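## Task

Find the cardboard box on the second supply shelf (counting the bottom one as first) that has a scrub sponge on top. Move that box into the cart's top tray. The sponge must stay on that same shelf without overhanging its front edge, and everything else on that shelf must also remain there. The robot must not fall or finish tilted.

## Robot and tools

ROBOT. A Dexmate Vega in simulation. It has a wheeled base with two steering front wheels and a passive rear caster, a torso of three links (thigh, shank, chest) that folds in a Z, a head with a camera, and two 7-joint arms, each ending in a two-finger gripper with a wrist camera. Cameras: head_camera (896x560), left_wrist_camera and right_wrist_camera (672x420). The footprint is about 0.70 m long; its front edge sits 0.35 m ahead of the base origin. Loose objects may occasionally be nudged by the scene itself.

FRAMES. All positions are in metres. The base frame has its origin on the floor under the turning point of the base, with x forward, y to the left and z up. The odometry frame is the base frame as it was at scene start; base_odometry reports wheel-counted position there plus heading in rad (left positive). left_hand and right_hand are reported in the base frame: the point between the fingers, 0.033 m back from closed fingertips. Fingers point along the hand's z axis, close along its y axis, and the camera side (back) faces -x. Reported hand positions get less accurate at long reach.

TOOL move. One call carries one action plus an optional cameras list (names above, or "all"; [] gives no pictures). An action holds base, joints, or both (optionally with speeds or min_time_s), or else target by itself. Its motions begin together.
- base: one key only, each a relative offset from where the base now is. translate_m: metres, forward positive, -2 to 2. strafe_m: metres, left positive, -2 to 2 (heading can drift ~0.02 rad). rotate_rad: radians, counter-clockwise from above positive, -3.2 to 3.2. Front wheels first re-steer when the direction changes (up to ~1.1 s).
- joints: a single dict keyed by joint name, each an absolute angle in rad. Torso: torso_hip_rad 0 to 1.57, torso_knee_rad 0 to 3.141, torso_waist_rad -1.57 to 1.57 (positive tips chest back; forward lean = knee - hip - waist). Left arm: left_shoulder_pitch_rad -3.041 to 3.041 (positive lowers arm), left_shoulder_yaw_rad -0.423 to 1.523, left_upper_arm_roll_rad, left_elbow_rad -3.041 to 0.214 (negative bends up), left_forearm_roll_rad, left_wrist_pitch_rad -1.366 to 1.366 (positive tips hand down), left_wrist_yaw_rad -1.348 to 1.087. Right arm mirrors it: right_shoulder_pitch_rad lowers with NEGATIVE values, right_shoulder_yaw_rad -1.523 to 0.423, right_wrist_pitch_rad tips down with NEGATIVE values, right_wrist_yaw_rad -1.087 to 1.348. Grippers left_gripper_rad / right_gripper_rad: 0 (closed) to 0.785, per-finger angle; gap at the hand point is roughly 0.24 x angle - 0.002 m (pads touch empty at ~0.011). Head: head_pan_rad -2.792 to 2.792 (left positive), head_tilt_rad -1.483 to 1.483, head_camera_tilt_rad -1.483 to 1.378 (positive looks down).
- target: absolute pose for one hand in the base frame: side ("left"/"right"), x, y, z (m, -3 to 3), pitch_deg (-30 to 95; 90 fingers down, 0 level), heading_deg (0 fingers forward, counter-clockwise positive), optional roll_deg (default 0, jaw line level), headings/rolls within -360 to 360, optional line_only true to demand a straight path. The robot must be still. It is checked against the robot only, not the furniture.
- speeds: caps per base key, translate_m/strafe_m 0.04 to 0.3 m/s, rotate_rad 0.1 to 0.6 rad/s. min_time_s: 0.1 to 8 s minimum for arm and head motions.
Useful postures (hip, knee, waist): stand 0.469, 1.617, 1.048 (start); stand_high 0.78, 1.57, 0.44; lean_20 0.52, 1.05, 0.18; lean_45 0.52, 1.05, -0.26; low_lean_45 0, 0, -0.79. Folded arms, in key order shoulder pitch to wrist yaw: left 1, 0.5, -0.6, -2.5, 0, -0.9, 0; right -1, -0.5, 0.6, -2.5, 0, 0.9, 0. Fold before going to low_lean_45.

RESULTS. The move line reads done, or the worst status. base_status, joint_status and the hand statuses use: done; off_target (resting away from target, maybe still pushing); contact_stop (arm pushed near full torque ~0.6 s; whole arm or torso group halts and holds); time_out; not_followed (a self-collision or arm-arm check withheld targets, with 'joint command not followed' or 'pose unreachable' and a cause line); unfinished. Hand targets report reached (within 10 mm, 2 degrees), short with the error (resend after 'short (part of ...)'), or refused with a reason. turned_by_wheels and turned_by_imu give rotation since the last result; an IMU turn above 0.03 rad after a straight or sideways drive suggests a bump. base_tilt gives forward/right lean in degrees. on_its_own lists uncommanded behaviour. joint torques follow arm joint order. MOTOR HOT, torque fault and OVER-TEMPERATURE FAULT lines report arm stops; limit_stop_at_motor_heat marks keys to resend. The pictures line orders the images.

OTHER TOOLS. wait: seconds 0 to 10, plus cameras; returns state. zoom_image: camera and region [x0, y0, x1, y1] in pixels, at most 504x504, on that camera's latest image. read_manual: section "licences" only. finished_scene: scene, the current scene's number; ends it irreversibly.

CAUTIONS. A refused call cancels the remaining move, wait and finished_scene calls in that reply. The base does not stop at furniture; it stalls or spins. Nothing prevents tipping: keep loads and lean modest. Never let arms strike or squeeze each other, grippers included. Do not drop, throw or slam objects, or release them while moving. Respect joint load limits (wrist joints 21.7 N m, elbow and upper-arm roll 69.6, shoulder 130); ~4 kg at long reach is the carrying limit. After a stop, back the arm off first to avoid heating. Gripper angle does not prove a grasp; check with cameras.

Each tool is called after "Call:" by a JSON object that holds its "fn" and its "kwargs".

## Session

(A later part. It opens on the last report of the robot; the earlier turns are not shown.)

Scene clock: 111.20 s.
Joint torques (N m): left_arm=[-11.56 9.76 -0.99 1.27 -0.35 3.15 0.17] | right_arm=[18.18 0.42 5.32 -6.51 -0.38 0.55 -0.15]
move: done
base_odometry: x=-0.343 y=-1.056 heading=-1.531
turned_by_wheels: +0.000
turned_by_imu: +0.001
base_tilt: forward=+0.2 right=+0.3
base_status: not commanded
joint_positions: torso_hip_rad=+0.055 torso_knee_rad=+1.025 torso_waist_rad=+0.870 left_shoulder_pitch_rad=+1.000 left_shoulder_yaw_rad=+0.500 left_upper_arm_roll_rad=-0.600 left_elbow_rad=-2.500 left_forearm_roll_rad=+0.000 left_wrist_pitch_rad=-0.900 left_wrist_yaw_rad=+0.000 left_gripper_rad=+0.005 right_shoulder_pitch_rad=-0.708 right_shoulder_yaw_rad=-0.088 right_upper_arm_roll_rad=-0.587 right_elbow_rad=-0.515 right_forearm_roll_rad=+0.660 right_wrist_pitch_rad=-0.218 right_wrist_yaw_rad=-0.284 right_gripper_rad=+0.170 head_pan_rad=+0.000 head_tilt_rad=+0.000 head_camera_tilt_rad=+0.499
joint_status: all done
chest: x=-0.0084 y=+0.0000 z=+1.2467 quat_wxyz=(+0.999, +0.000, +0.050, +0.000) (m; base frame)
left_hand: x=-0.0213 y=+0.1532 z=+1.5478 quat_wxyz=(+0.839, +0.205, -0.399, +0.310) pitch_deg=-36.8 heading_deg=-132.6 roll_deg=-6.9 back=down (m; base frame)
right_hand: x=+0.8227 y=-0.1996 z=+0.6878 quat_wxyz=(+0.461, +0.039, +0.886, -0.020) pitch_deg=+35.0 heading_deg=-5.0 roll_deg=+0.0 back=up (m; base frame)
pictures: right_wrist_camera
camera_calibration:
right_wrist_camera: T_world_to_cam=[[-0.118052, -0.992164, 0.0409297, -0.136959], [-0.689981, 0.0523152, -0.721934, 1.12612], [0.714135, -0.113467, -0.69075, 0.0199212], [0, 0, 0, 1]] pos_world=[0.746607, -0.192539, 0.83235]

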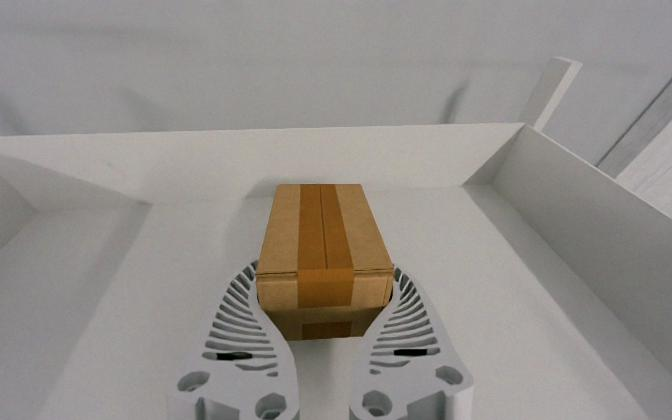

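Call:
{"fn": "move", "kwargs": {"joints": {"right_gripper_rad":0.5}, "cameras": ["right_wrist_camera"]}}

Call:
{"fn": "move", "kwargs": {"joints": {"torso_hip_rad":0.2,"torso_knee_rad":1.22,"torso_waist_rad":0.92}, "cameras": []}}

Call:
{"fn": "finished_scene", "kwargs": {"scene": 2}}

Scene clock: 112.73 s.
Joint torques (N m): left_arm=[-11.06 9.48 -1.01 1.03 -0.3 3.12 0.19] | right_arm=[16.59 1.92 4.41 -6.15 0.1 0.96 -0.02]
move: done
base_odometry: x=-0.343 y=-1.056 heading=-1.531
turned_by_wheels: +0.000
turned_by_imu: +0.000
base_tilt: forward=+0.2 right=+0.3
base_status: not commanded
joint_positions: torso_hip_rad=+0.055 torso_knee_rad=+1.025 torso_waist_rad=+0.870 left_shoulder_pitch_rad=+1.000 left_shoulder_yaw_rad=+0.500 left_upper_arm_roll_rad=-0.600 left_elbow_rad=-2.500 left_forearm_roll_rad=+0.000 left_wrist_pitch_rad=-0.900 left_wrist_yaw_rad=+0.000 left_gripper_rad=+0.005 right_shoulder_pitch_rad=-0.708 right_shoulder_yaw_rad=-0.088 right_upper_arm_roll_rad=-0.587 right_elbow_rad=-0.515 right_forearm_roll_rad=+0.660 right_wrist_pitch_rad=-0.218 right_wrist_yaw_rad=-0.284 right_gripper_rad=+0.500 head_pan_rad=+0.000 head_tilt_rad=+0.000 head_camera_tilt_rad=+0.499
joint_status: all done
chest: x=-0.0082 y=+0.0000 z=+1.2467 quat_wxyz=(+0.999, +0.000, +0.050, +0.000) (m; base frame)
left_hand: x=-0.0211 y=+0.1532 z=+1.5478 quat_wxyz=(+0.839, +0.205, -0.399, +0.310) pitch_deg=-36.8 heading_deg=-132.5 roll_deg=-6.9 back=down (m; base frame)
right_hand: x=+0.8227 y=-0.1996 z=+0.6875 quat_wxyz=(+0.461, +0.039, +0.886, -0.020) pitch_deg=+35.0 heading_deg=-5.0 roll_deg=+0.0 back=up (m; base frame)
pictures: right_wrist_camera
camera_calibration:
right_wrist_camera: T_world_to_cam=[[-0.118033, -0.992165, 0.0409554, -0.136975], [-0.690138, 0.052308, -0.721785, 1.12604], [0.713987, -0.113459, -0.690905, 0.0199525], [0, 0, 0, 1]] pos_world=[0.746707, -0.192539, 0.83215]

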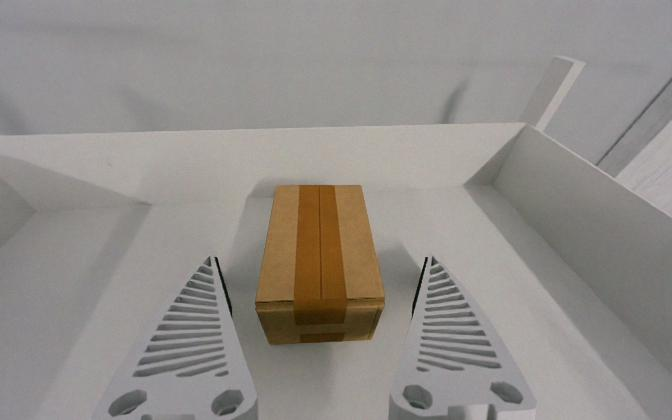

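Scene clock: 114.73 s.
Joint torques (N m): left_arm=[-11.4 10.55 -0.6 1.65 -0.39 2.99 0.21] | right_arm=[19.39 -0.22 4.45 -6.67 -0.44 3.01 -0.48]
move: done
base_odometry: x=-0.343 y=-1.056 heading=-1.531
turned_by_wheels: +0.000
turned_by_imu: +0.001
base_tilt: forward=+0.1 right=+0.3
base_status: not commanded
joint_positions: torso_hip_rad=+0.200 torso_knee_rad=+1.220 torso_waist_rad=+0.920 left_shoulder_pitch_rad=+1.000 left_shoulder_yaw_rad=+0.500 left_upper_arm_roll_rad=-0.600 left_elbow_rad=-2.500 left_forearm_roll_rad=+0.000 left_wrist_pitch_rad=-0.900 left_wrist_yaw_rad=+0.000 left_gripper_rad=+0.005 right_shoulder_pitch_rad=-0.708 right_shoulder_yaw_rad=-0.088 right_upper_arm_roll_rad=-0.587 right_elbow_rad=-0.515 right_forearm_roll_rad=+0.660 right_wrist_pitch_rad=-0.218 right_wrist_yaw_rad=-0.284 right_gripper_rad=+0.500 head_pan_rad=+0.000 head_tilt_rad=+0.000 head_camera_tilt_rad=+0.499
joint_status: all done
chest: x=-0.0072 y=+0.0000 z=+1.3090 quat_wxyz=(+0.999, +0.000, +0.050, +0.000) (m; base frame)
left_hand: x=-0.0200 y=+0.1532 z=+1.6101 quat_wxyz=(+0.839, +0.205, -0.398, +0.310) pitch_deg=-36.8 heading_deg=-132.5 roll_deg=-6.9 back=down (m; base frame)
right_hand: x=+0.8233 y=-0.1996 z=+0.7492 quat_wxyz=(+0.461, +0.039, +0.886, -0.020) pitch_deg=+35.1 heading_deg=-5.0 roll_deg=+0.0 back=up (m; base frame)
pictures: none
No camera images: "cameras" was empty.

The scene is finished: the task was done.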